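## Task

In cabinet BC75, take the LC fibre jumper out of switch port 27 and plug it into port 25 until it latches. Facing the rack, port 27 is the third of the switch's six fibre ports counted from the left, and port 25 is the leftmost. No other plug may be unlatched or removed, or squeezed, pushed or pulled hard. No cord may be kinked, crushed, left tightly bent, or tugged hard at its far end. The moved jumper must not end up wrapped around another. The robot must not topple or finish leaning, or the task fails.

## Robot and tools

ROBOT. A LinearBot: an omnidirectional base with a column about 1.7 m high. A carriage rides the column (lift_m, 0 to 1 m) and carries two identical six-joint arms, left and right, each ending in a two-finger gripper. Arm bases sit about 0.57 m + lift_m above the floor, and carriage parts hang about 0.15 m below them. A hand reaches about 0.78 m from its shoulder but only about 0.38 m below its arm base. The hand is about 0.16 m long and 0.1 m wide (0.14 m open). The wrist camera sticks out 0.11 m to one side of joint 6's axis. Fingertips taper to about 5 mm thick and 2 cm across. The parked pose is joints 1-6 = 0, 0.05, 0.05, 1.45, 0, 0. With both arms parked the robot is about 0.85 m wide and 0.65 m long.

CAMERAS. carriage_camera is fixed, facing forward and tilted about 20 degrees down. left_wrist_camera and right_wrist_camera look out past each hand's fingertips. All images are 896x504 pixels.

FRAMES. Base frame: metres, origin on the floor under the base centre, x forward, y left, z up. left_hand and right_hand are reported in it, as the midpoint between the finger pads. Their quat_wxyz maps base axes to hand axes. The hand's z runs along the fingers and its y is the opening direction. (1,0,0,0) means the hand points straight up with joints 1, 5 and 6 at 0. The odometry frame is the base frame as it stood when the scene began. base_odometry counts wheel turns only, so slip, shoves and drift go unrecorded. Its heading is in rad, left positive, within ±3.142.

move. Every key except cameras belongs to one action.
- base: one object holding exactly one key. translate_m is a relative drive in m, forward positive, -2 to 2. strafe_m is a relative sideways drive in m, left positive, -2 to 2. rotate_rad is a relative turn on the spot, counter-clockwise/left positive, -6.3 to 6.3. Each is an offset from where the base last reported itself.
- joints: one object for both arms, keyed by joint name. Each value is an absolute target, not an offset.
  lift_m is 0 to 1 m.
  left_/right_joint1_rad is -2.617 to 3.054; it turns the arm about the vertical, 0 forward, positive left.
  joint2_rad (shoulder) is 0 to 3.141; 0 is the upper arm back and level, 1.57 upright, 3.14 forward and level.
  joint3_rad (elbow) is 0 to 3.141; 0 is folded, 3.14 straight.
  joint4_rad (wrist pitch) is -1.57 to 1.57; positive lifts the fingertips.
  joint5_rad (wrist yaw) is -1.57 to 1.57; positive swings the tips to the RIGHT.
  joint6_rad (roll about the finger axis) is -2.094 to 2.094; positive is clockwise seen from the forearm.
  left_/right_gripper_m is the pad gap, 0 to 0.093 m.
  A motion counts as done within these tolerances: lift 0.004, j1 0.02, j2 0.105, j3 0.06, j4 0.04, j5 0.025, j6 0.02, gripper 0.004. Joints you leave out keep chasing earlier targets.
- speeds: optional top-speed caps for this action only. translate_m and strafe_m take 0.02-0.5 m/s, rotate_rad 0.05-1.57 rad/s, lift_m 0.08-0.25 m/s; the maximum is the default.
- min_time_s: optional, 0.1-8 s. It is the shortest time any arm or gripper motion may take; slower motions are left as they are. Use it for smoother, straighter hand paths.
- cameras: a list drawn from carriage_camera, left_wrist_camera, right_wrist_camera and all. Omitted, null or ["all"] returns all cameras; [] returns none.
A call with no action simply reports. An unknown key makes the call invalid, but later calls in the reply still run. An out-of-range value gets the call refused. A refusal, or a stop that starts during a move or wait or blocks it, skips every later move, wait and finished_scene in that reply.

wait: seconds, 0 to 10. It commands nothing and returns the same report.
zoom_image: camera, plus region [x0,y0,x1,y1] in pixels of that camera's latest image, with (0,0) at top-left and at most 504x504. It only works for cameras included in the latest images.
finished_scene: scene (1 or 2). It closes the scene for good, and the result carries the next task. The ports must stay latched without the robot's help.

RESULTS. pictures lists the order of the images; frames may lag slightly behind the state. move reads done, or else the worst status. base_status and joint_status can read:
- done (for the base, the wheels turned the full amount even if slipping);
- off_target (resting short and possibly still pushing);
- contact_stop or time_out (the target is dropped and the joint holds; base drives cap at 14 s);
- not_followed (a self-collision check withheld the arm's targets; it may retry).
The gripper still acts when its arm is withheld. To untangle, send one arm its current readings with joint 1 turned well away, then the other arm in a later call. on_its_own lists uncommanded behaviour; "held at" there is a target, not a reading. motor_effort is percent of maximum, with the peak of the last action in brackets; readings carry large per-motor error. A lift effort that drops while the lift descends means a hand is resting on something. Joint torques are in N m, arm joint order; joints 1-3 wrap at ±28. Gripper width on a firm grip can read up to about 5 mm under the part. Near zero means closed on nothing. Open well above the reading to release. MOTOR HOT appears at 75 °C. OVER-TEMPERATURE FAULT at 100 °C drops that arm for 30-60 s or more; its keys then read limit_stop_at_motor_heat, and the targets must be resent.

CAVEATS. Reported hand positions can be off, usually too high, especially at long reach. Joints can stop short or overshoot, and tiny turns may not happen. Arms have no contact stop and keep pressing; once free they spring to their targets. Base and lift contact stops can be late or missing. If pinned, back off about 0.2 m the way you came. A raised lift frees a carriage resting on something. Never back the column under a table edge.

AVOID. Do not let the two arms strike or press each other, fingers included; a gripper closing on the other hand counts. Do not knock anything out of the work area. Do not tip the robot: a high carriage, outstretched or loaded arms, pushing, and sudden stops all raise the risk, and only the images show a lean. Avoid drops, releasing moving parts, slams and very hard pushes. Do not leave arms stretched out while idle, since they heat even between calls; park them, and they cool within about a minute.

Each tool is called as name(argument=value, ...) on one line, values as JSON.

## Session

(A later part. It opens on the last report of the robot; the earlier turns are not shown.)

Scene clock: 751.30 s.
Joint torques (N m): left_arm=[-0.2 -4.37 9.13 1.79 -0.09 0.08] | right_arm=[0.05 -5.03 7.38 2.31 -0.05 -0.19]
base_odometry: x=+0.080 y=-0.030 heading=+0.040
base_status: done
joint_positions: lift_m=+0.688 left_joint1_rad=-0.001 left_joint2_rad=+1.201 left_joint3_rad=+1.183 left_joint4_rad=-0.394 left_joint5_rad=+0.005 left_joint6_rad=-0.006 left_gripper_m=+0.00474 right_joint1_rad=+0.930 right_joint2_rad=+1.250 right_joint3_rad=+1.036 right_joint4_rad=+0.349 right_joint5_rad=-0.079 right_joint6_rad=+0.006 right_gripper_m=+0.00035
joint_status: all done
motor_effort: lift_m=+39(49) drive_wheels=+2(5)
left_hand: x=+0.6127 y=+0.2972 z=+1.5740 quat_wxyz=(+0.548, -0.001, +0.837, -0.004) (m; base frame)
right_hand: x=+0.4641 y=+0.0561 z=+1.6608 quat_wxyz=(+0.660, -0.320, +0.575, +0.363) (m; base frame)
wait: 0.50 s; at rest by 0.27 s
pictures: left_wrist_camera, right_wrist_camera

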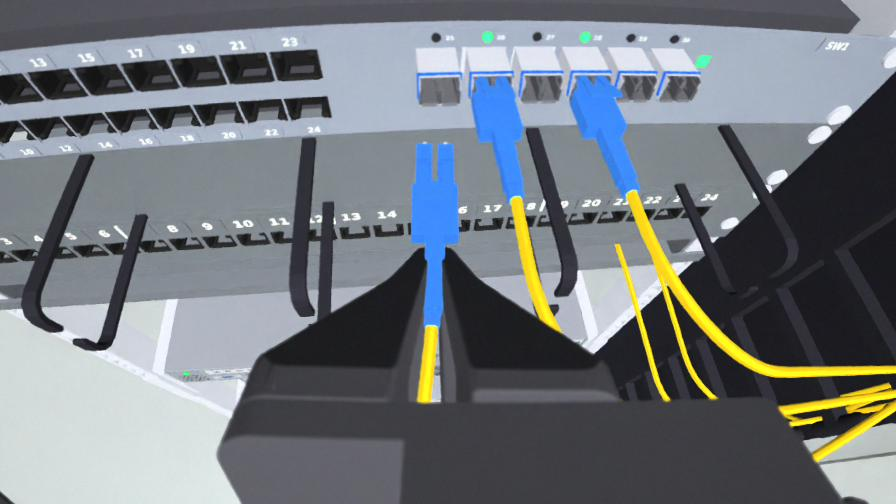

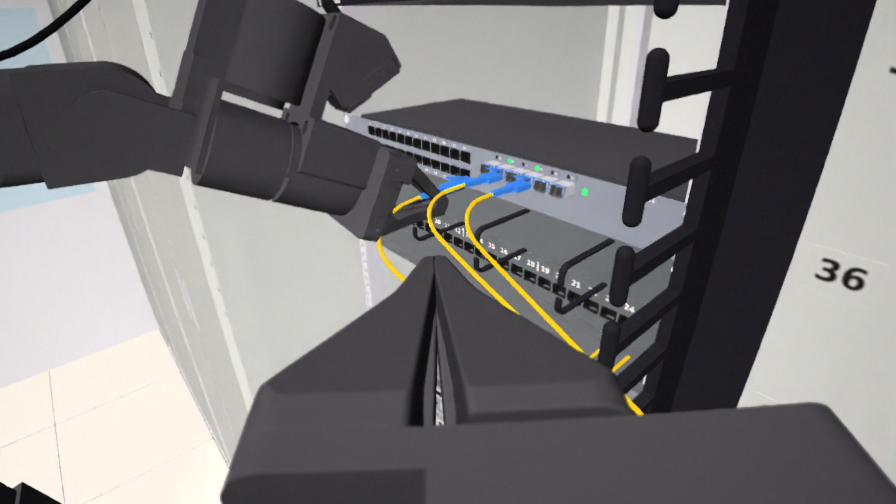

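move(base={"translate_m":0.006}, joints={"lift_m":0.697}, speeds={"translate_m":0.02}, cameras=[])

wait(seconds=0.5, cameras=["left_wrist_camera","right_wrist_camera"])

zoom_image(camera="left_wrist_camera", region=[395, 80, 525, 210])

zoom_image(camera="right_wrist_camera", region=[435, 145, 525, 205])

Scene clock: 757.90 s.
Joint torques (N m): left_arm=[-0.25 -4.64 8.94 1.82 -0.08 0.08] | right_arm=[0.02 -4.97 7.24 2.31 -0.09 -0.18]
move: done
base_odometry: x=+0.086 y=-0.030 heading=+0.040
base_status: done
joint_positions: lift_m=+0.697 left_joint1_rad=-0.001 left_joint2_rad=+1.201 left_joint3_rad=+1.183 left_joint4_rad=-0.399 left_joint5_rad=+0.005 left_joint6_rad=-0.006 left_gripper_m=+0.00474 right_joint1_rad=+0.930 right_joint2_rad=+1.250 right_joint3_rad=+1.037 right_joint4_rad=+0.349 right_joint5_rad=-0.079 right_joint6_rad=+0.006 right_gripper_m=+0.00035
joint_status: all done
motor_effort: lift_m=+40(49) drive_wheels=+3(4)
left_hand: x=+0.6122 y=+0.2972 z=+1.5819 quat_wxyz=(+0.546, -0.001, +0.838, -0.004) (m; base frame)
right_hand: x=+0.4641 y=+0.0561 z=+1.6702 quat_wxyz=(+0.660, -0.320, +0.575, +0.363) (m; base frame)
pictures: none
No camera images: "cameras" was empty.

Scene clock: 758.40 s.
Joint torques (N m): left_arm=[-0.25 -4.53 9.02 1.84 -0.1 0.09] | right_arm=[0.05 -4.96 7.36 2.32 -0.05 -0.19]
base_odometry: x=+0.086 y=-0.030 heading=+0.040
base_status: done
joint_positions: lift_m=+0.697 left_joint1_rad=-0.001 left_joint2_rad=+1.201 left_joint3_rad=+1.183 left_joint4_rad=-0.399 left_joint5_rad=+0.005 left_joint6_rad=-0.006 left_gripper_m=+0.00474 right_joint1_rad=+0.930 right_joint2_rad=+1.250 right_joint3_rad=+1.037 right_joint4_rad=+0.349 right_joint5_rad=-0.079 right_joint6_rad=+0.006 right_gripper_m=+0.00035
joint_status: all done
motor_effort: lift_m=+40(49) drive_wheels=+3(4)
left_hand: x=+0.6122 y=+0.2972 z=+1.5819 quat_wxyz=(+0.546, -0.001, +0.838, -0.004) (m; base frame)
right_hand: x=+0.4641 y=+0.0561 z=+1.6702 quat_wxyz=(+0.660, -0.320, +0.575, +0.363) (m; base frame)
wait: 0.50 s; at rest by 0.27 s
pictures: left_wrist_camera, right_wrist_camera

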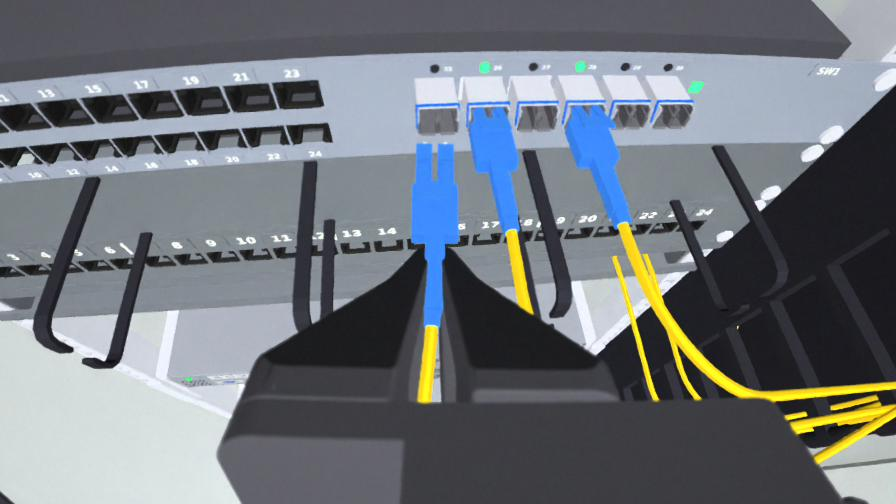

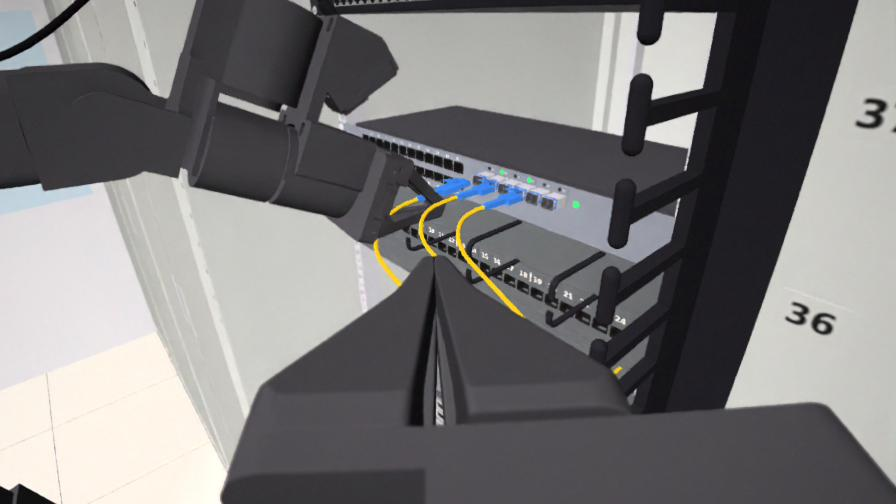

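Scaled by 3.877.

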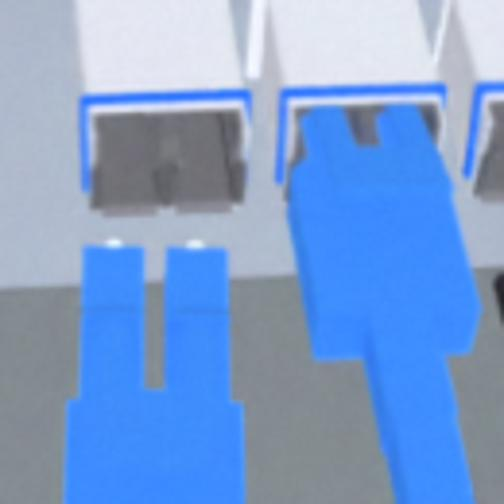

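Scaled by 5.600.

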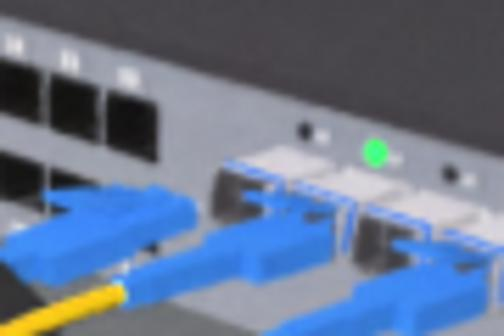

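move(base={"strafe_m":-0.0007}, speeds={"strafe_m":0.02}, cameras=[])

move(base={"translate_m":0.01}, speeds={"translate_m":0.02}, cameras=[])

wait(seconds=0.5, cameras=["left_wrist_camera","right_wrist_camera"])

zoom_image(camera="left_wrist_camera", region=[395, 80, 525, 210])

zoom_image(camera="right_wrist_camera", region=[435, 145, 525, 205])

Scene clock: 766.07 s.
Joint torques (N m): left_arm=[-0.08 -4.38 9.16 1.84 -0.1 0.07] | right_arm=[-0.01 -4.98 7.38 2.3 -0.05 -0.19]
move: done
base_odometry: x=+0.086 y=-0.030 heading=+0.040
base_status: done
joint_positions: lift_m=+0.697 left_joint1_rad=-0.001 left_joint2_rad=+1.201 left_joint3_rad=+1.183 left_joint4_rad=-0.399 left_joint5_rad=+0.005 left_joint6_rad=-0.006 left_gripper_m=+0.00474 right_joint1_rad=+0.930 right_joint2_rad=+1.250 right_joint3_rad=+1.037 right_joint4_rad=+0.349 right_joint5_rad=-0.079 right_joint6_rad=+0.006 right_gripper_m=+0.00035
joint_status: not commanded
motor_effort: lift_m=+40(40) drive_wheels=+3(5)
left_hand: x=+0.6122 y=+0.2972 z=+1.5819 quat_wxyz=(+0.546, -0.001, +0.838, -0.004) (m; base frame)
right_hand: x=+0.4641 y=+0.0561 z=+1.6701 quat_wxyz=(+0.660, -0.320, +0.575, +0.363) (m; base frame)
pictures: none
No camera images: "cameras" was empty.

Scene clock: 766.97 s.
Joint torques (N m): left_arm=[-0.17 -4.4 9.13 1.85 -0.09 0.08] | right_arm=[-0.09 -4.86 7.41 2.31 -0.05 -0.19]
move: done
base_odometry: x=+0.096 y=-0.030 heading=+0.040
base_status: done
joint_positions: lift_m=+0.697 left_joint1_rad=-0.001 left_joint2_rad=+1.201 left_joint3_rad=+1.183 left_joint4_rad=-0.400 left_joint5_rad=+0.004 left_joint6_rad=-0.006 left_gripper_m=+0.00474 right_joint1_rad=+0.930 right_joint2_rad=+1.250 right_joint3_rad=+1.037 right_joint4_rad=+0.349 right_joint5_rad=-0.078 right_joint6_rad=+0.006 right_gripper_m=+0.00035
joint_status: not commanded
motor_effort: lift_m=+39(40) drive_wheels=+3(5)
left_hand: x=+0.6120 y=+0.2973 z=+1.5816 quat_wxyz=(+0.545, -0.001, +0.838, -0.004) (m; base frame)
right_hand: x=+0.4643 y=+0.0560 z=+1.6700 quat_wxyz=(+0.660, -0.319, +0.575, +0.362) (m; base frame)
pictures: none
No camera images: "cameras" was empty.

Scene clock: 767.47 s.
Joint torques (N m): left_arm=[-0.17 -4.52 9.07 1.84 -0.11 0.08] | right_arm=[0.09 -5 7.38 2.33 -0.05 -0.18]
base_odometry: x=+0.096 y=-0.030 heading=+0.040
base_status: done
joint_positions: lift_m=+0.697 left_joint1_rad=-0.001 left_joint2_rad=+1.201 left_joint3_rad=+1.183 left_joint4_rad=-0.400 left_joint5_rad=+0.004 left_joint6_rad=-0.006 left_gripper_m=+0.00474 right_joint1_rad=+0.930 right_joint2_rad=+1.250 right_joint3_rad=+1.037 right_joint4_rad=+0.349 right_joint5_rad=-0.078 right_joint6_rad=+0.006 right_gripper_m=+0.00035
joint_status: not commanded
motor_effort: lift_m=+40(40) drive_wheels=+3(5)
left_hand: x=+0.6120 y=+0.2973 z=+1.5816 quat_wxyz=(+0.545, -0.001, +0.838, -0.004) (m; base frame)
right_hand: x=+0.4643 y=+0.0560 z=+1.6700 quat_wxyz=(+0.660, -0.319, +0.575, +0.362) (m; base frame)
wait: 0.50 s; at rest by 0.27 s
pictures: left_wrist_camera, right_wrist_camera

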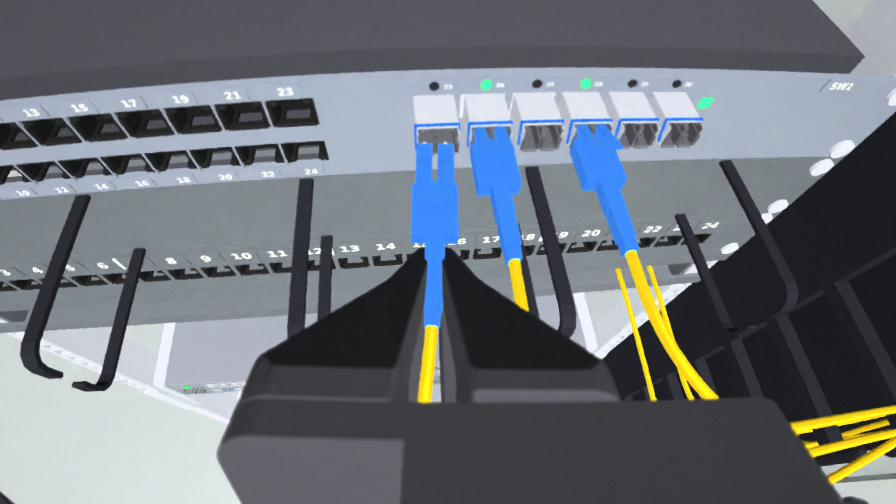

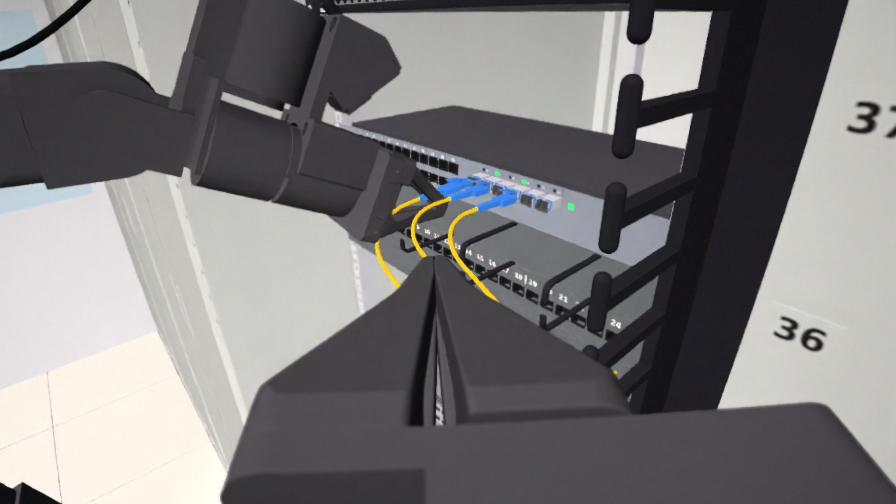

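Scaled by 3.877.

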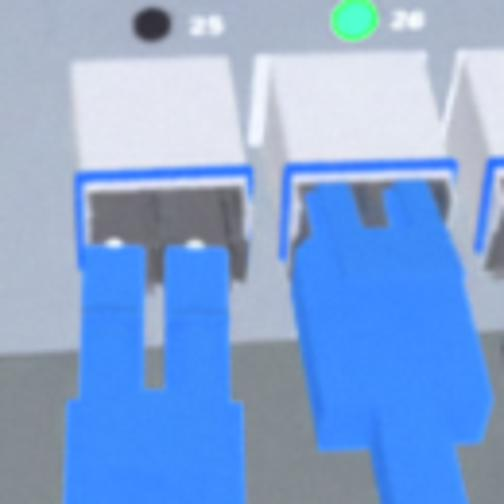

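Scaled by 5.600.

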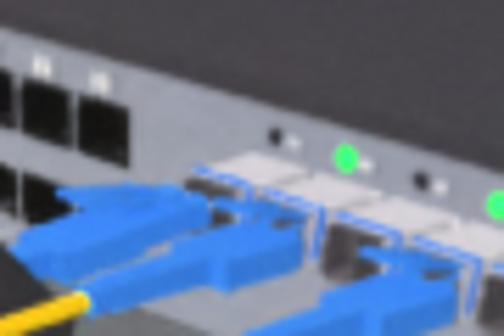

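move(base={"strafe_m":-0.001}, speeds={"strafe_m":0.02}, cameras=[])

move(base={"translate_m":0.006}, speeds={"translate_m":0.02}, cameras=[])

wait(seconds=0.5, cameras=["left_wrist_camera","right_wrist_camera"])

zoom_image(camera="left_wrist_camera", region=[395, 90, 525, 220])

zoom_image(camera="right_wrist_camera", region=[425, 145, 515, 205])

Scene clock: 772.47 s.
Joint torques (N m): left_arm=[-0.13 -4.42 9.16 1.85 -0.05 0.09] | right_arm=[0.01 -4.97 7.28 2.33 -0.05 -0.19]
move: done
base_odometry: x=+0.095 y=-0.030 heading=+0.041
base_status: done
joint_positions: lift_m=+0.697 left_joint1_rad=-0.001 left_joint2_rad=+1.201 left_joint3_rad=+1.183 left_joint4_rad=-0.400 left_joint5_rad=+0.003 left_joint6_rad=-0.006 left_gripper_m=+0.00474 right_joint1_rad=+0.930 right_joint2_rad=+1.250 right_joint3_rad=+1.037 right_joint4_rad=+0.349 right_joint5_rad=-0.078 right_joint6_rad=+0.006 right_gripper_m=+0.00035
joint_status: not commanded
motor_effort: lift_m=+40(40) drive_wheels=+3(6)
left_hand: x=+0.6120 y=+0.2974 z=+1.5815 quat_wxyz=(+0.545, -0.001, +0.839, -0.003) (m; base frame)
right_hand: x=+0.4643 y=+0.0560 z=+1.6700 quat_wxyz=(+0.660, -0.319, +0.575, +0.362) (m; base frame)
pictures: none
No camera images: "cameras" was empty.

Scene clock: 773.17 s.
Joint torques (N m): left_arm=[-0.16 -4.07 9.26 2.06 -0.07 0.09] | right_arm=[0.09 -4.78 7.45 2.34 -0.05 -0.18]
move: done
base_odometry: x=+0.101 y=-0.030 heading=+0.041
base_status: done
joint_positions: lift_m=+0.697 left_joint1_rad=-0.001 left_joint2_rad=+1.197 left_joint3_rad=+1.183 left_joint4_rad=-0.426 left_joint5_rad=+0.003 left_joint6_rad=-0.006 left_gripper_m=+0.00474 right_joint1_rad=+0.930 right_joint2_rad=+1.250 right_joint3_rad=+1.037 right_joint4_rad=+0.348 right_joint5_rad=-0.078 right_joint6_rad=+0.006 right_gripper_m=+0.00035
joint_status: not commanded
motor_effort: lift_m=+39(40) drive_wheels=+4(7)
left_hand: x=+0.6087 y=+0.2974 z=+1.5773 quat_wxyz=(+0.536, -0.001, +0.844, -0.003) (m; base frame)
right_hand: x=+0.4643 y=+0.0560 z=+1.6698 quat_wxyz=(+0.660, -0.320, +0.575, +0.362) (m; base frame)
pictures: none
No camera images: "cameras" was empty.

Scene clock: 773.67 s.
Joint torques (N m): left_arm=[-0.24 -3.92 9.21 2.07 -0.08 0.08] | right_arm=[0.09 -4.96 7.35 2.33 -0.06 -0.18]
base_odometry: x=+0.101 y=-0.030 heading=+0.041
base_status: done
joint_positions: lift_m=+0.697 left_joint1_rad=-0.001 left_joint2_rad=+1.197 left_joint3_rad=+1.183 left_joint4_rad=-0.426 left_joint5_rad=+0.003 left_joint6_rad=-0.006 left_gripper_m=+0.00474 right_joint1_rad=+0.930 right_joint2_rad=+1.250 right_joint3_rad=+1.037 right_joint4_rad=+0.348 right_joint5_rad=-0.078 right_joint6_rad=+0.006 right_gripper_m=+0.00035
joint_status: not commanded
motor_effort: lift_m=+40(40) drive_wheels=+4(7)
left_hand: x=+0.6087 y=+0.2974 z=+1.5773 quat_wxyz=(+0.536, -0.001, +0.844, -0.003) (m; base frame)
right_hand: x=+0.4643 y=+0.0560 z=+1.6698 quat_wxyz=(+0.660, -0.320, +0.575, +0.362) (m; base frame)
wait: 0.50 s; at rest by 0.27 s
pictures: left_wrist_camera, right_wrist_camera

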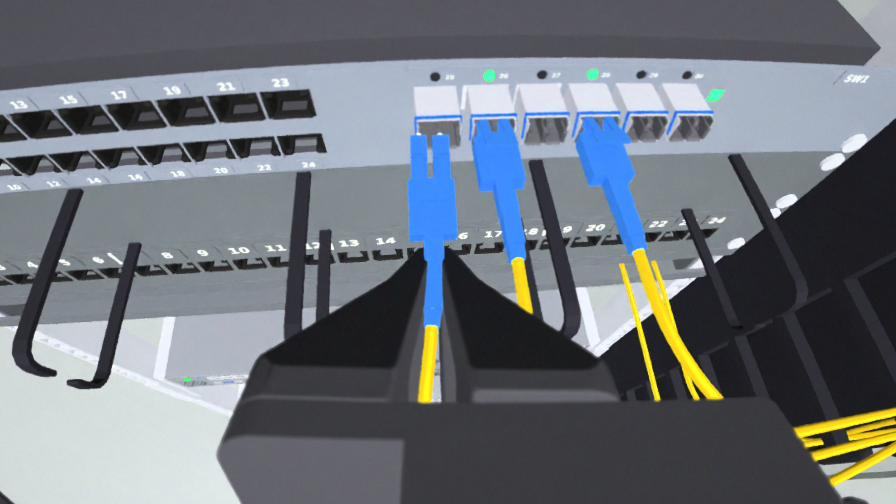

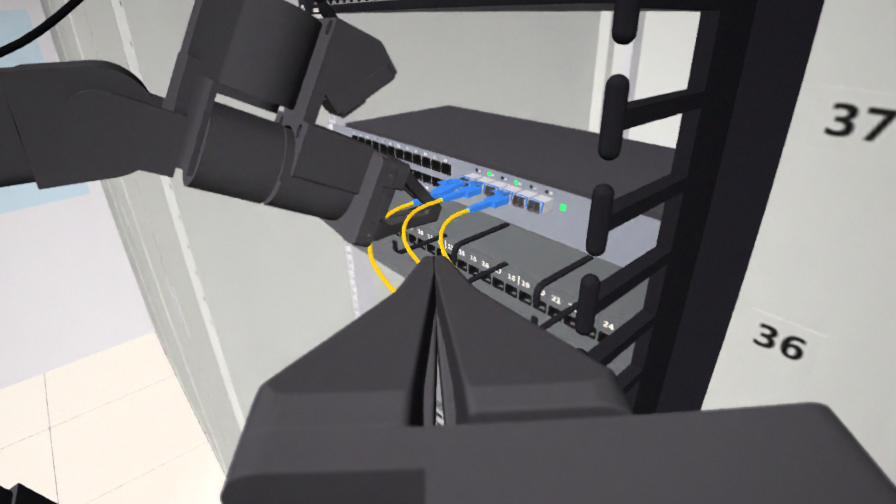

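Scaled by 3.877.

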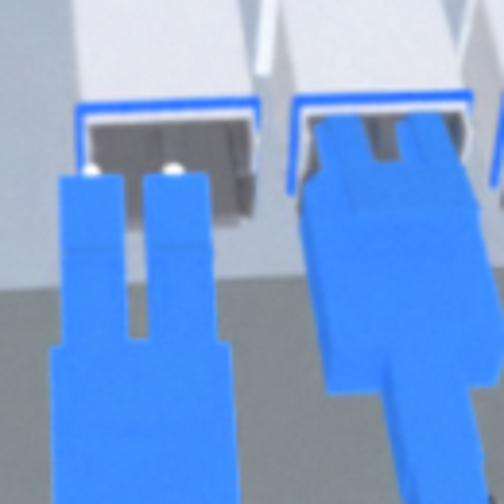

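Scaled by 5.600.

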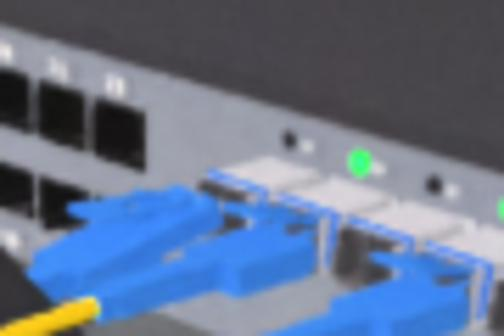

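move(base={"translate_m":-0.006}, speeds={"translate_m":0.03}, cameras=[])

move(base={"strafe_m":-0.0018}, speeds={"strafe_m":0.02}, cameras=[])

wait(seconds=0.6, cameras=["left_wrist_camera","right_wrist_camera"])

zoom_image(camera="left_wrist_camera", region=[395, 90, 525, 220])

zoom_image(camera="right_wrist_camera", region=[425, 145, 515, 205])

Scene clock: 780.63 s.
Joint torques (N m): left_arm=[-0.24 -4.19 9.1 1.9 -0.07 0.09] | right_arm=[0.05 -4.96 7.23 2.34 -0.06 -0.18]
move: done
base_odometry: x=+0.095 y=-0.030 heading=+0.041
base_status: done
joint_positions: lift_m=+0.697 left_joint1_rad=-0.001 left_joint2_rad=+1.197 left_joint3_rad=+1.183 left_joint4_rad=-0.407 left_joint5_rad=+0.003 left_joint6_rad=-0.006 left_gripper_m=+0.00474 right_joint1_rad=+0.930 right_joint2_rad=+1.250 right_joint3_rad=+1.037 right_joint4_rad=+0.347 right_joint5_rad=-0.079 right_joint6_rad=+0.006 right_gripper_m=+0.00035
joint_status: not commanded
motor_effort: lift_m=+40(40) drive_wheels=-4(6)
left_hand: x=+0.6106 y=+0.2974 z=+1.5814 quat_wxyz=(+0.543, -0.001, +0.839, -0.003) (m; base frame)
right_hand: x=+0.4641 y=+0.0562 z=+1.6697 quat_wxyz=(+0.660, -0.320, +0.575, +0.363) (m; base frame)
pictures: none
No camera images: "cameras" was empty.

Scene clock: 781.27 s.
Joint torques (N m): left_arm=[-0.23 -3.99 9.07 1.89 -0.07 0.08] | right_arm=[-0.08 -4.94 7.41 2.33 -0.08 -0.19]
move: done
base_odometry: x=+0.095 y=-0.032 heading=+0.042
base_status: done
joint_positions: lift_m=+0.697 left_joint1_rad=-0.001 left_joint2_rad=+1.197 left_joint3_rad=+1.183 left_joint4_rad=-0.405 left_joint5_rad=+0.002 left_joint6_rad=-0.006 left_gripper_m=+0.00474 right_joint1_rad=+0.930 right_joint2_rad=+1.250 right_joint3_rad=+1.037 right_joint4_rad=+0.348 right_joint5_rad=-0.079 right_joint6_rad=+0.006 right_gripper_m=+0.00035
joint_status: not commanded
motor_effort: lift_m=+40(40) drive_wheels=+4(5)
left_hand: x=+0.6108 y=+0.2976 z=+1.5820 quat_wxyz=(+0.545, -0.001, +0.839, -0.003) (m; base frame)
right_hand: x=+0.4643 y=+0.0559 z=+1.6699 quat_wxyz=(+0.660, -0.319, +0.575, +0.362) (m; base frame)
pictures: none
No camera images: "cameras" was empty.

Scene clock: 781.87 s.
Joint torques (N m): left_arm=[-0.16 -4.12 9.11 1.88 -0.06 0.07] | right_arm=[0.12 -4.85 7.34 2.32 -0.05 -0.18]
base_odometry: x=+0.095 y=-0.032 heading=+0.042
base_status: done
joint_positions: lift_m=+0.697 left_joint1_rad=-0.001 left_joint2_rad=+1.197 left_joint3_rad=+1.183 left_joint4_rad=-0.405 left_joint5_rad=+0.002 left_joint6_rad=-0.006 left_gripper_m=+0.00474 right_joint1_rad=+0.930 right_joint2_rad=+1.250 right_joint3_rad=+1.037 right_joint4_rad=+0.348 right_joint5_rad=-0.079 right_joint6_rad=+0.006 right_gripper_m=+0.00035
joint_status: not commanded
motor_effort: lift_m=+40(40) drive_wheels=+4(5)
left_hand: x=+0.6108 y=+0.2976 z=+1.5820 quat_wxyz=(+0.545, -0.001, +0.839, -0.003) (m; base frame)
right_hand: x=+0.4643 y=+0.0559 z=+1.6699 quat_wxyz=(+0.660, -0.319, +0.575, +0.362) (m; base frame)
wait: 0.60 s; at rest by 0.27 s
pictures: left_wrist_camera, right_wrist_camera

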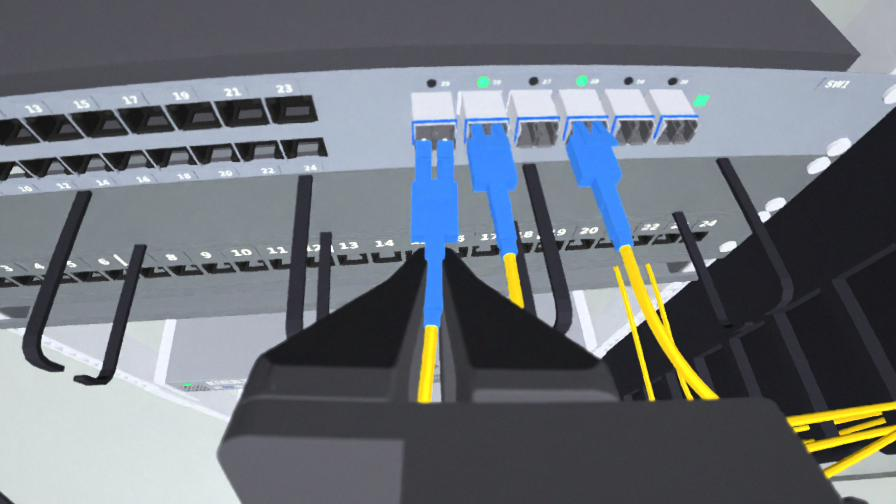

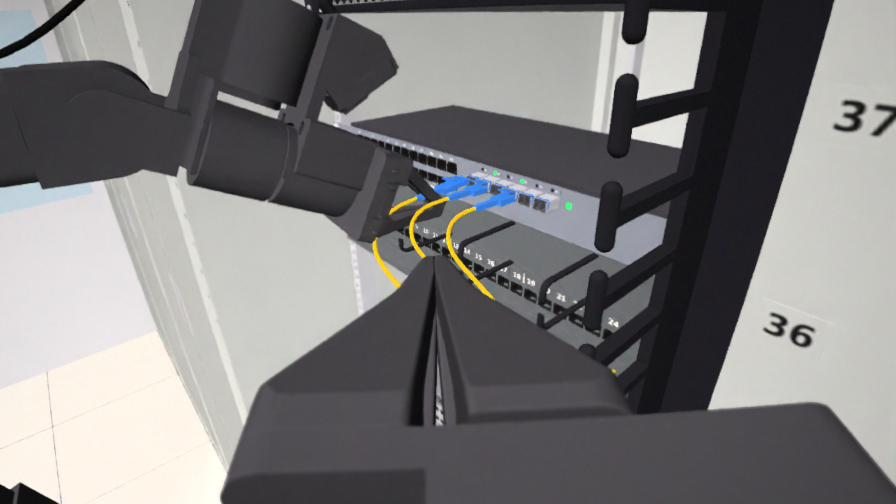

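Scaled by 3.877.

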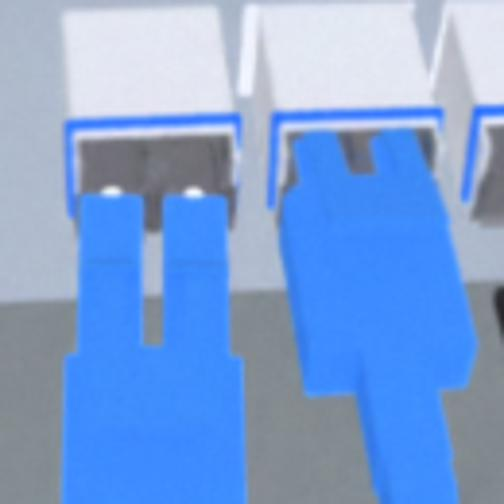

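Scaled by 5.600.

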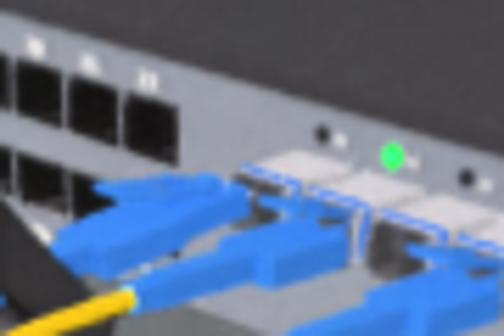

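move(joints={"lift_m":0.6955}, cameras=[])

move(base={"translate_m":0.008}, speeds={"translate_m":0.02}, cameras=[])

wait(seconds=0.6, cameras=["left_wrist_camera","right_wrist_camera"])

zoom_image(camera="left_wrist_camera", region=[395, 90, 525, 220])

zoom_image(camera="right_wrist_camera", region=[425, 145, 515, 205])

Scene clock: 788.80 s.
Joint torques (N m): left_arm=[-0.21 -3.96 9.05 1.88 -0.07 0.09] | right_arm=[0.12 -5.09 7.35 2.35 -0.05 -0.18]
move: done
base_odometry: x=+0.095 y=-0.032 heading=+0.042
base_status: not commanded
joint_positions: lift_m=+0.696 left_joint1_rad=-0.001 left_joint2_rad=+1.197 left_joint3_rad=+1.183 left_joint4_rad=-0.403 left_joint5_rad=+0.002 left_joint6_rad=-0.006 left_gripper_m=+0.00474 right_joint1_rad=+0.930 right_joint2_rad=+1.250 right_joint3_rad=+1.037 right_joint4_rad=+0.348 right_joint5_rad=-0.079 right_joint6_rad=+0.006 right_gripper_m=+0.00035
joint_status: all done
motor_effort: lift_m=+35(36) drive_wheels=+4(4)
left_hand: x=+0.6110 y=+0.2976 z=+1.5812 quat_wxyz=(+0.545, -0.001, +0.838, -0.003) (m; base frame)
right_hand: x=+0.4644 y=+0.0560 z=+1.6686 quat_wxyz=(+0.660, -0.320, +0.575, +0.362) (m; base frame)
pictures: none
No camera images: "cameras" was empty.

Scene clock: 789.57 s.
Joint torques (N m): left_arm=[-0.32 -3.99 9.1 2.06 -0.07 0.08] | right_arm=[0.18 -4.85 7.42 2.34 -0.05 -0.18]
move: done
base_odometry: x=+0.103 y=-0.031 heading=+0.042
base_status: done
joint_positions: lift_m=+0.696 left_joint1_rad=-0.001 left_joint2_rad=+1.197 left_joint3_rad=+1.183 left_joint4_rad=-0.428 left_joint5_rad=+0.002 left_joint6_rad=-0.006 left_gripper_m=+0.00474 right_joint1_rad=+0.930 right_joint2_rad=+1.250 right_joint3_rad=+1.037 right_joint4_rad=+0.347 right_joint5_rad=-0.078 right_joint6_rad=+0.006 right_gripper_m=+0.00035
joint_status: not commanded
motor_effort: lift_m=+36(36) drive_wheels=+4(5)
left_hand: x=+0.6085 y=+0.2976 z=+1.5756 quat_wxyz=(+0.535, -0.001, +0.845, -0.003) (m; base frame)
right_hand: x=+0.4644 y=+0.0559 z=+1.6685 quat_wxyz=(+0.660, -0.319, +0.576, +0.362) (m; base frame)
pictures: none
No camera images: "cameras" was empty.

Scene clock: 790.17 s.
Joint torques (N m): left_arm=[-0.2 -4 9.16 2.1 -0.06 0.07] | right_arm=[0.13 -4.88 7.35 2.33 -0.05 -0.19]
base_odometry: x=+0.103 y=-0.031 heading=+0.042
base_status: done
joint_positions: lift_m=+0.696 left_joint1_rad=-0.001 left_joint2_rad=+1.197 left_joint3_rad=+1.183 left_joint4_rad=-0.427 left_joint5_rad=+0.002 left_joint6_rad=-0.006 left_gripper_m=+0.00474 right_joint1_rad=+0.930 right_joint2_rad=+1.250 right_joint3_rad=+1.037 right_joint4_rad=+0.347 right_joint5_rad=-0.078 right_joint6_rad=+0.006 right_gripper_m=+0.00035
joint_status: not commanded
motor_effort: lift_m=+36(36) drive_wheels=+4(5)
left_hand: x=+0.6085 y=+0.2976 z=+1.5757 quat_wxyz=(+0.535, -0.001, +0.845, -0.003) (m; base frame)
right_hand: x=+0.4644 y=+0.0559 z=+1.6685 quat_wxyz=(+0.660, -0.319, +0.576, +0.362) (m; base frame)
wait: 0.60 s; at rest by 0.27 s
pictures: left_wrist_camera, right_wrist_camera

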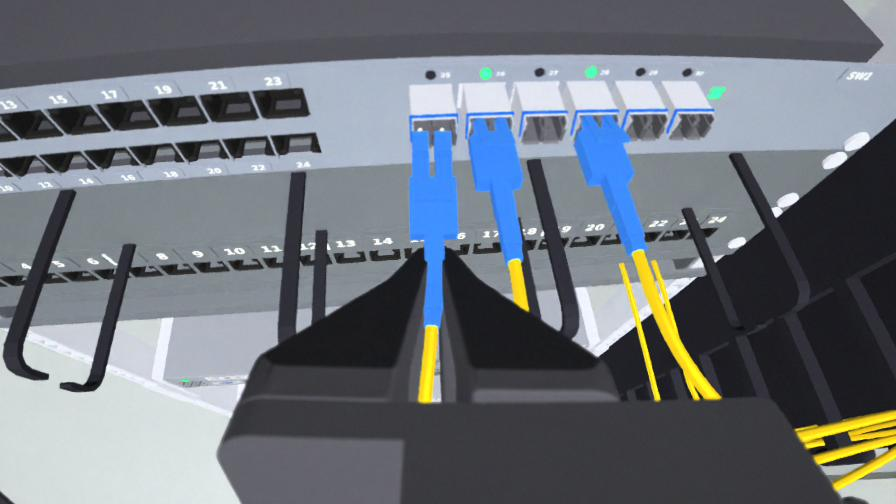

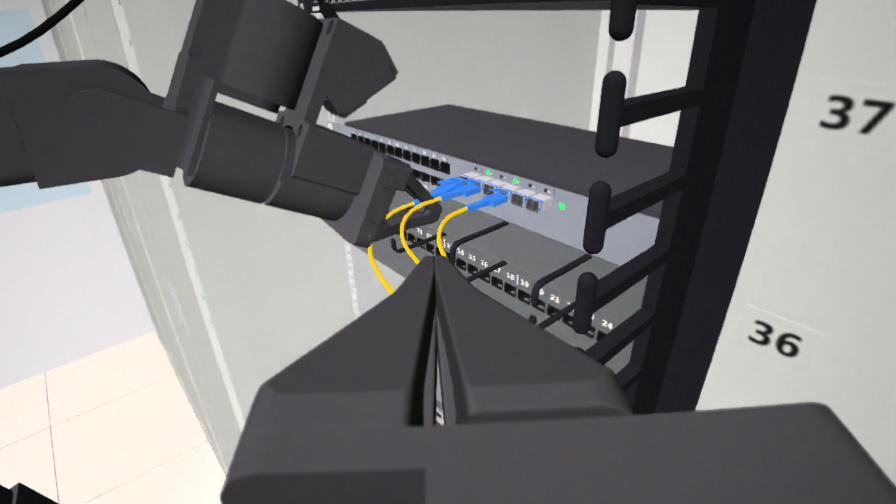

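Scaled by 3.877.

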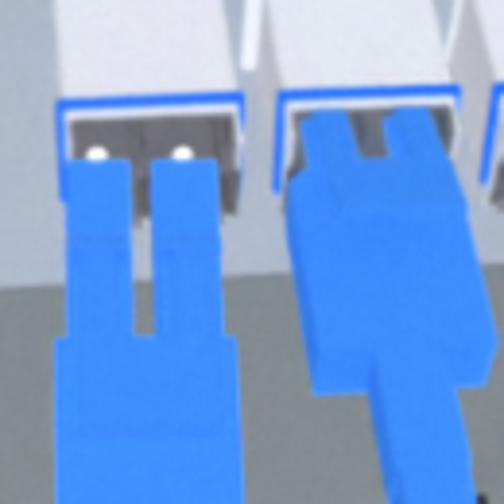

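Scaled by 5.600.

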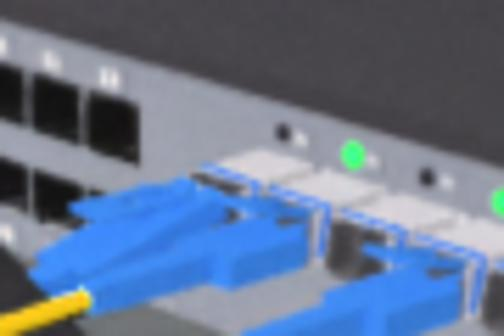

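move(base={"translate_m":-0.02}, speeds={"translate_m":0.04}, cameras=[])

move(joints={"lift_m":0.674}, cameras=[])

move(base={"translate_m":0.031}, speeds={"translate_m":0.04}, cameras=["left_wrist_camera","right_wrist_camera"])

zoom_image(camera="left_wrist_camera", region=[395, 60, 525, 190])

zoom_image(camera="right_wrist_camera", region=[415, 115, 505, 175])

Scene clock: 806.43 s.
Joint torques (N m): left_arm=[-0.27 -4.07 9.1 1.9 -0.08 0.08] | right_arm=[0.13 -4.96 7.35 2.32 -0.09 -0.19]
move: done
base_odometry: x=+0.083 y=-0.032 heading=+0.042
base_status: done
joint_positions: lift_m=+0.696 left_joint1_rad=-0.001 left_joint2_rad=+1.197 left_joint3_rad=+1.183 left_joint4_rad=-0.407 left_joint5_rad=+0.002 left_joint6_rad=-0.006 left_gripper_m=+0.00474 right_joint1_rad=+0.930 right_joint2_rad=+1.250 right_joint3_rad=+1.037 right_joint4_rad=+0.347 right_joint5_rad=-0.078 right_joint6_rad=+0.006 right_gripper_m=+0.00035
joint_status: not commanded
motor_effort: lift_m=+35(36) drive_wheels=-4(7)
left_hand: x=+0.6106 y=+0.2976 z=+1.5803 quat_wxyz=(+0.544, -0.001, +0.839, -0.003) (m; base frame)
right_hand: x=+0.4643 y=+0.0560 z=+1.6685 quat_wxyz=(+0.660, -0.320, +0.576, +0.362) (m; base frame)
pictures: none
No camera images: "cameras" was empty.

Scene clock: 807.00 s.
Joint torques (N m): left_arm=[-0.12 -4.34 9.14 1.86 -0.06 0.09] | right_arm=[0.14 -5.07 7.34 2.34 -0.05 -0.19]
move: done
base_odometry: x=+0.083 y=-0.032 heading=+0.042
base_status: not commanded
joint_positions: lift_m=+0.674 left_joint1_rad=-0.001 left_joint2_rad=+1.200 left_joint3_rad=+1.183 left_joint4_rad=-0.404 left_joint5_rad=+0.002 left_joint6_rad=-0.006 left_gripper_m=+0.00474 right_joint1_rad=+0.930 right_joint2_rad=+1.252 right_joint3_rad=+1.037 right_joint4_rad=+0.345 right_joint5_rad=-0.078 right_joint6_rad=+0.006 right_gripper_m=+0.00035
joint_status: all done
motor_effort: lift_m=+38(39) drive_wheels=-4(4)
left_hand: x=+0.6114 y=+0.2976 z=+1.5582 quat_wxyz=(+0.544, -0.001, +0.839, -0.003) (m; base frame)
right_hand: x=+0.4646 y=+0.0565 z=+1.6456 quat_wxyz=(+0.659, -0.320, +0.577, +0.362) (m; base frame)
pictures: none
No camera images: "cameras" was empty.

Scene clock: 808.33 s.
Joint torques (N m): left_arm=[-0.24 -4.21 8.99 1.88 -0.06 0.08] | right_arm=[0.01 -5.22 7.42 2.37 -0.08 -0.19]
move: done
base_odometry: x=+0.114 y=-0.031 heading=+0.042
base_status: done
joint_positions: lift_m=+0.674 left_joint1_rad=-0.001 left_joint2_rad=+1.200 left_joint3_rad=+1.183 left_joint4_rad=-0.403 left_joint5_rad=+0.002 left_joint6_rad=-0.006 left_gripper_m=+0.00474 right_joint1_rad=+0.931 right_joint2_rad=+1.252 right_joint3_rad=+1.037 right_joint4_rad=+0.345 right_joint5_rad=-0.079 right_joint6_rad=+0.006 right_gripper_m=+0.00035
joint_status: not commanded
motor_effort: lift_m=+38(39) drive_wheels=+4(4)
left_hand: x=+0.6115 y=+0.2976 z=+1.5584 quat_wxyz=(+0.544, -0.001, +0.839, -0.003) (m; base frame)
right_hand: x=+0.4643 y=+0.0567 z=+1.6458 quat_wxyz=(+0.659, -0.320, +0.577, +0.362) (m; base frame)
pictures: left_wrist_camera, right_wrist_camera

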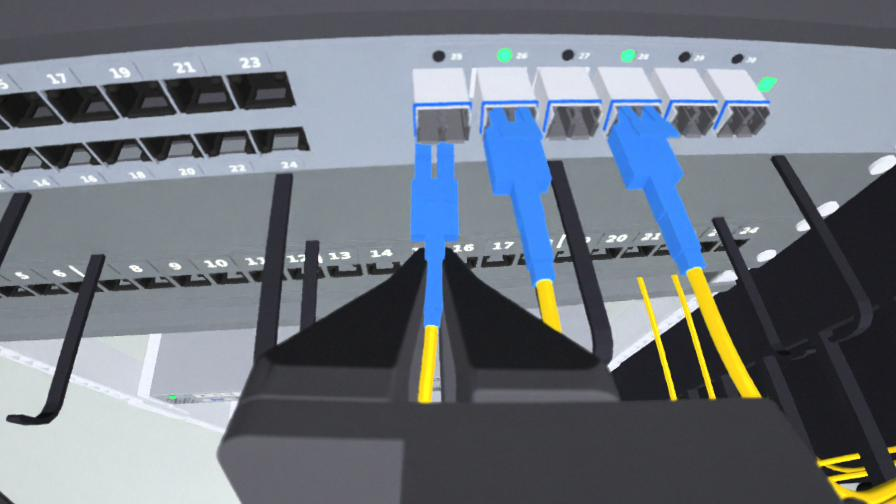

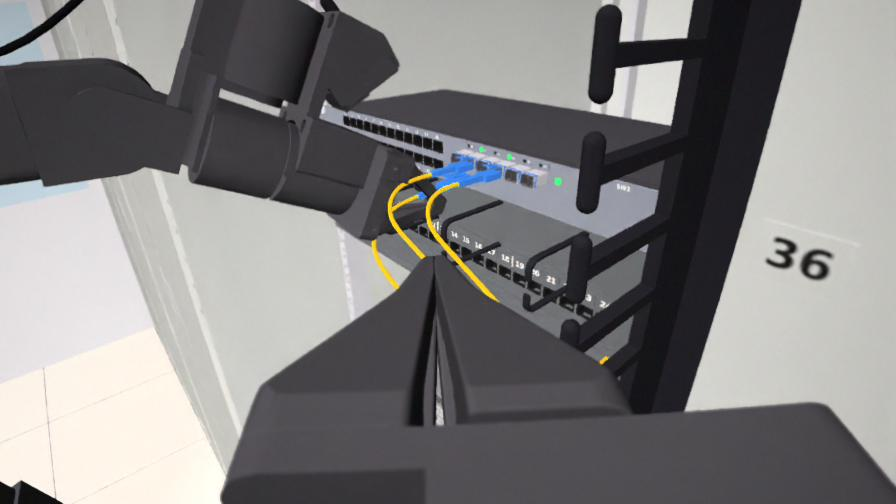

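Scaled by 3.877.

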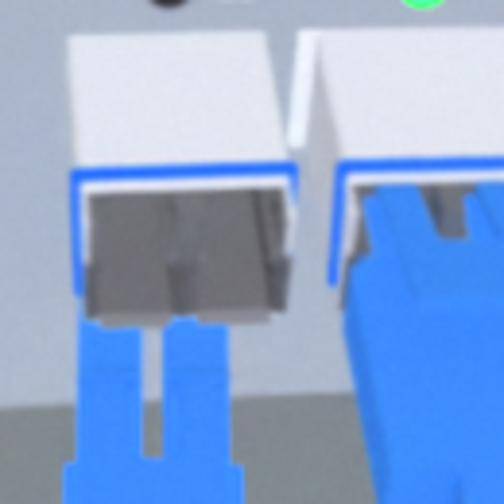

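Scaled by 5.600.

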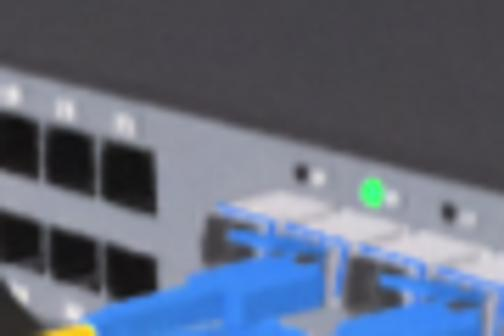

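move(base={"translate_m":0.004}, speeds={"translate_m":0.03}, cameras=[])

move(joints={"lift_m":0.688}, speeds={"lift_m":0.08}, cameras=[])

move(joints={"left_gripper_m":0.0053}, min_time_s=0.5, cameras=["left_wrist_camera"])

move(joints={"left_joint4_rad":-0.29,"lift_m":0.6655}, base={"translate_m":-0.009}, min_time_s=0.5, speeds={"translate_m":0.03,"lift_m":0.08}, cameras=["left_wrist_camera"])

zoom_image(camera="left_wrist_camera", region=[395, 100, 525, 270])

Scene clock: 815.50 s.
Joint torques (N m): left_arm=[-0.17 -4.33 9.1 2 -0.04 0.07] | right_arm=[0.16 -5.03 7.31 2.34 -0.05 -0.18]
move: done
base_odometry: x=+0.118 y=-0.031 heading=+0.041
base_status: done
joint_positions: lift_m=+0.674 left_joint1_rad=-0.001 left_joint2_rad=+1.199 left_joint3_rad=+1.183 left_joint4_rad=-0.419 left_joint5_rad=+0.002 left_joint6_rad=-0.006 left_gripper_m=+0.00474 right_joint1_rad=+0.930 right_joint2_rad=+1.252 right_joint3_rad=+1.037 right_joint4_rad=+0.347 right_joint5_rad=-0.079 right_joint6_rad=+0.006 right_gripper_m=+0.00035
joint_status: not commanded
motor_effort: lift_m=+38(38) drive_wheels=+4(8)
left_hand: x=+0.6097 y=+0.2976 z=+1.5553 quat_wxyz=(+0.538, -0.001, +0.843, -0.003) (m; base frame)
right_hand: x=+0.4645 y=+0.0564 z=+1.6460 quat_wxyz=(+0.659, -0.320, +0.576, +0.362) (m; base frame)
pictures: none
No camera images: "cameras" was empty.

Scene clock: 816.07 s.
Joint torques (N m): left_arm=[-0.21 -4.21 9.07 2.08 -0.09 0.08] | right_arm=[0.14 -5.12 7.35 2.34 -0.05 -0.18]
move: done
base_odometry: x=+0.118 y=-0.031 heading=+0.041
base_status: not commanded
joint_positions: lift_m=+0.688 left_joint1_rad=-0.001 left_joint2_rad=+1.199 left_joint3_rad=+1.183 left_joint4_rad=-0.425 left_joint5_rad=+0.002 left_joint6_rad=-0.006 left_gripper_m=+0.00474 right_joint1_rad=+0.930 right_joint2_rad=+1.252 right_joint3_rad=+1.037 right_joint4_rad=+0.350 right_joint5_rad=-0.079 right_joint6_rad=+0.006 right_gripper_m=+0.00035
joint_status: all done
motor_effort: lift_m=+40(48) drive_wheels=+4(4)
left_hand: x=+0.6090 y=+0.2976 z=+1.5678 quat_wxyz=(+0.535, -0.001, +0.845, -0.003) (m; base frame)
right_hand: x=+0.4644 y=+0.0564 z=+1.6606 quat_wxyz=(+0.660, -0.320, +0.575, +0.362) (m; base frame)
pictures: none
No camera images: "cameras" was empty.

Scene clock: 816.87 s.
Joint torques (N m): left_arm=[-0.18 -4.23 9.05 2.09 -0.08 0.08] | right_arm=[0.1 -5.07 7.35 2.31 -0.05 -0.19]
move: done
base_odometry: x=+0.118 y=-0.031 heading=+0.041
base_status: not commanded
joint_positions: lift_m=+0.688 left_joint1_rad=-0.001 left_joint2_rad=+1.199 left_joint3_rad=+1.183 left_joint4_rad=-0.425 left_joint5_rad=+0.002 left_joint6_rad=-0.006 left_gripper_m=+0.00555 right_joint1_rad=+0.930 right_joint2_rad=+1.252 right_joint3_rad=+1.037 right_joint4_rad=+0.350 right_joint5_rad=-0.079 right_joint6_rad=+0.006 right_gripper_m=+0.00035
joint_status: all done
motor_effort: lift_m=+40(41) drive_wheels=+4(4)
left_hand: x=+0.6091 y=+0.2976 z=+1.5678 quat_wxyz=(+0.535, -0.001, +0.845, -0.003) (m; base frame)
right_hand: x=+0.4644 y=+0.0564 z=+1.6606 quat_wxyz=(+0.660, -0.320, +0.575, +0.362) (m; base frame)
pictures: left_wrist_camera

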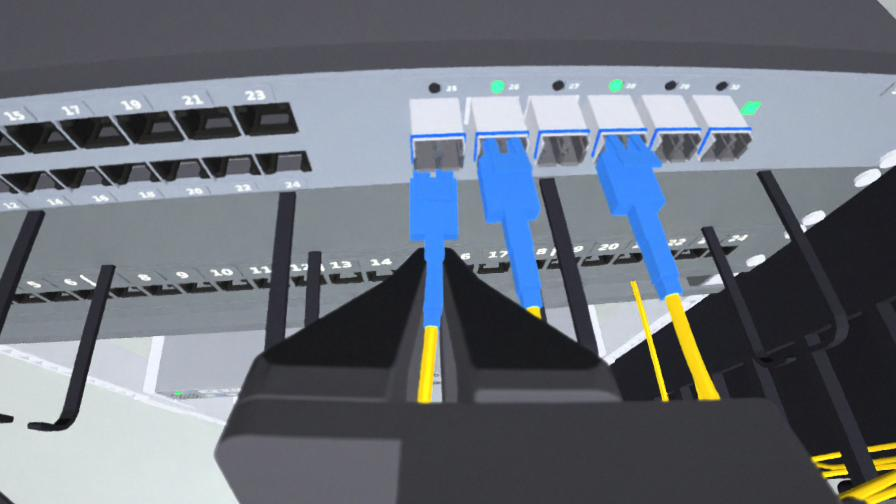

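Scene clock: 817.67 s.
Joint torques (N m): left_arm=[-0.2 -4.27 9.1 2.14 -0.08 0.08] | right_arm=[0.2 -5.19 7.35 2.35 -0.05 -0.19]
move: done
base_odometry: x=+0.109 y=-0.031 heading=+0.042
base_status: done
joint_positions: lift_m=+0.666 left_joint1_rad=-0.001 left_joint2_rad=+1.199 left_joint3_rad=+1.183 left_joint4_rad=-0.328 left_joint5_rad=+0.002 left_joint6_rad=-0.006 left_gripper_m=+0.00554 right_joint1_rad=+0.930 right_joint2_rad=+1.252 right_joint3_rad=+1.037 right_joint4_rad=+0.346 right_joint5_rad=-0.078 right_joint6_rad=+0.006 right_gripper_m=+0.00035
joint_status: all done
motor_effort: lift_m=+38(39) drive_wheels=-4(5)
left_hand: x=+0.6182 y=+0.2976 z=+1.5675 quat_wxyz=(+0.576, -0.001, +0.818, -0.003) (m; base frame)
right_hand: x=+0.4646 y=+0.0564 z=+1.6375 quat_wxyz=(+0.659, -0.320, +0.577, +0.362) (m; base frame)
pictures: left_wrist_camera

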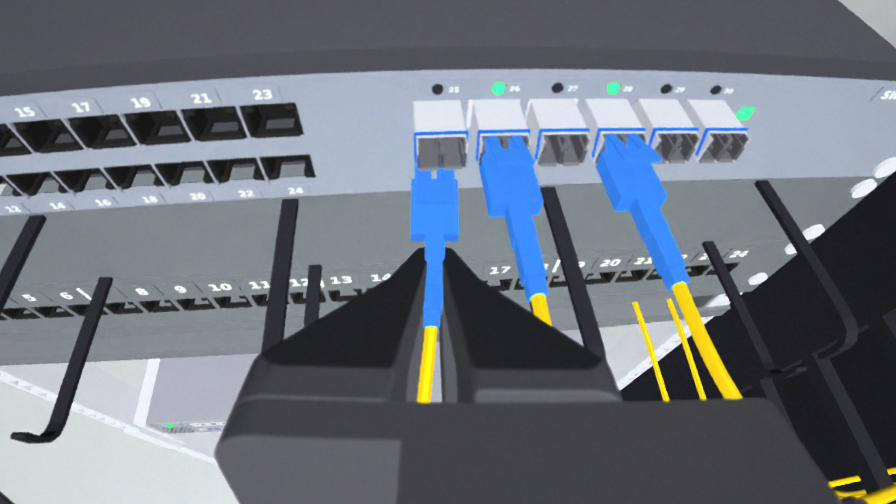

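Scaled by 2.965.

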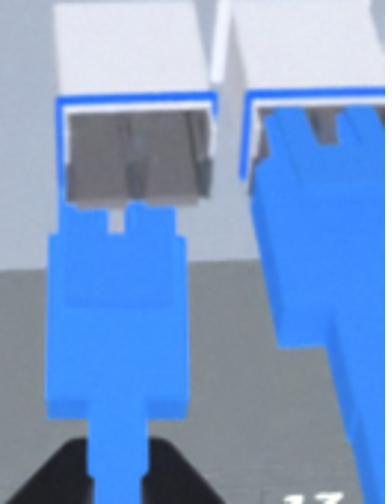

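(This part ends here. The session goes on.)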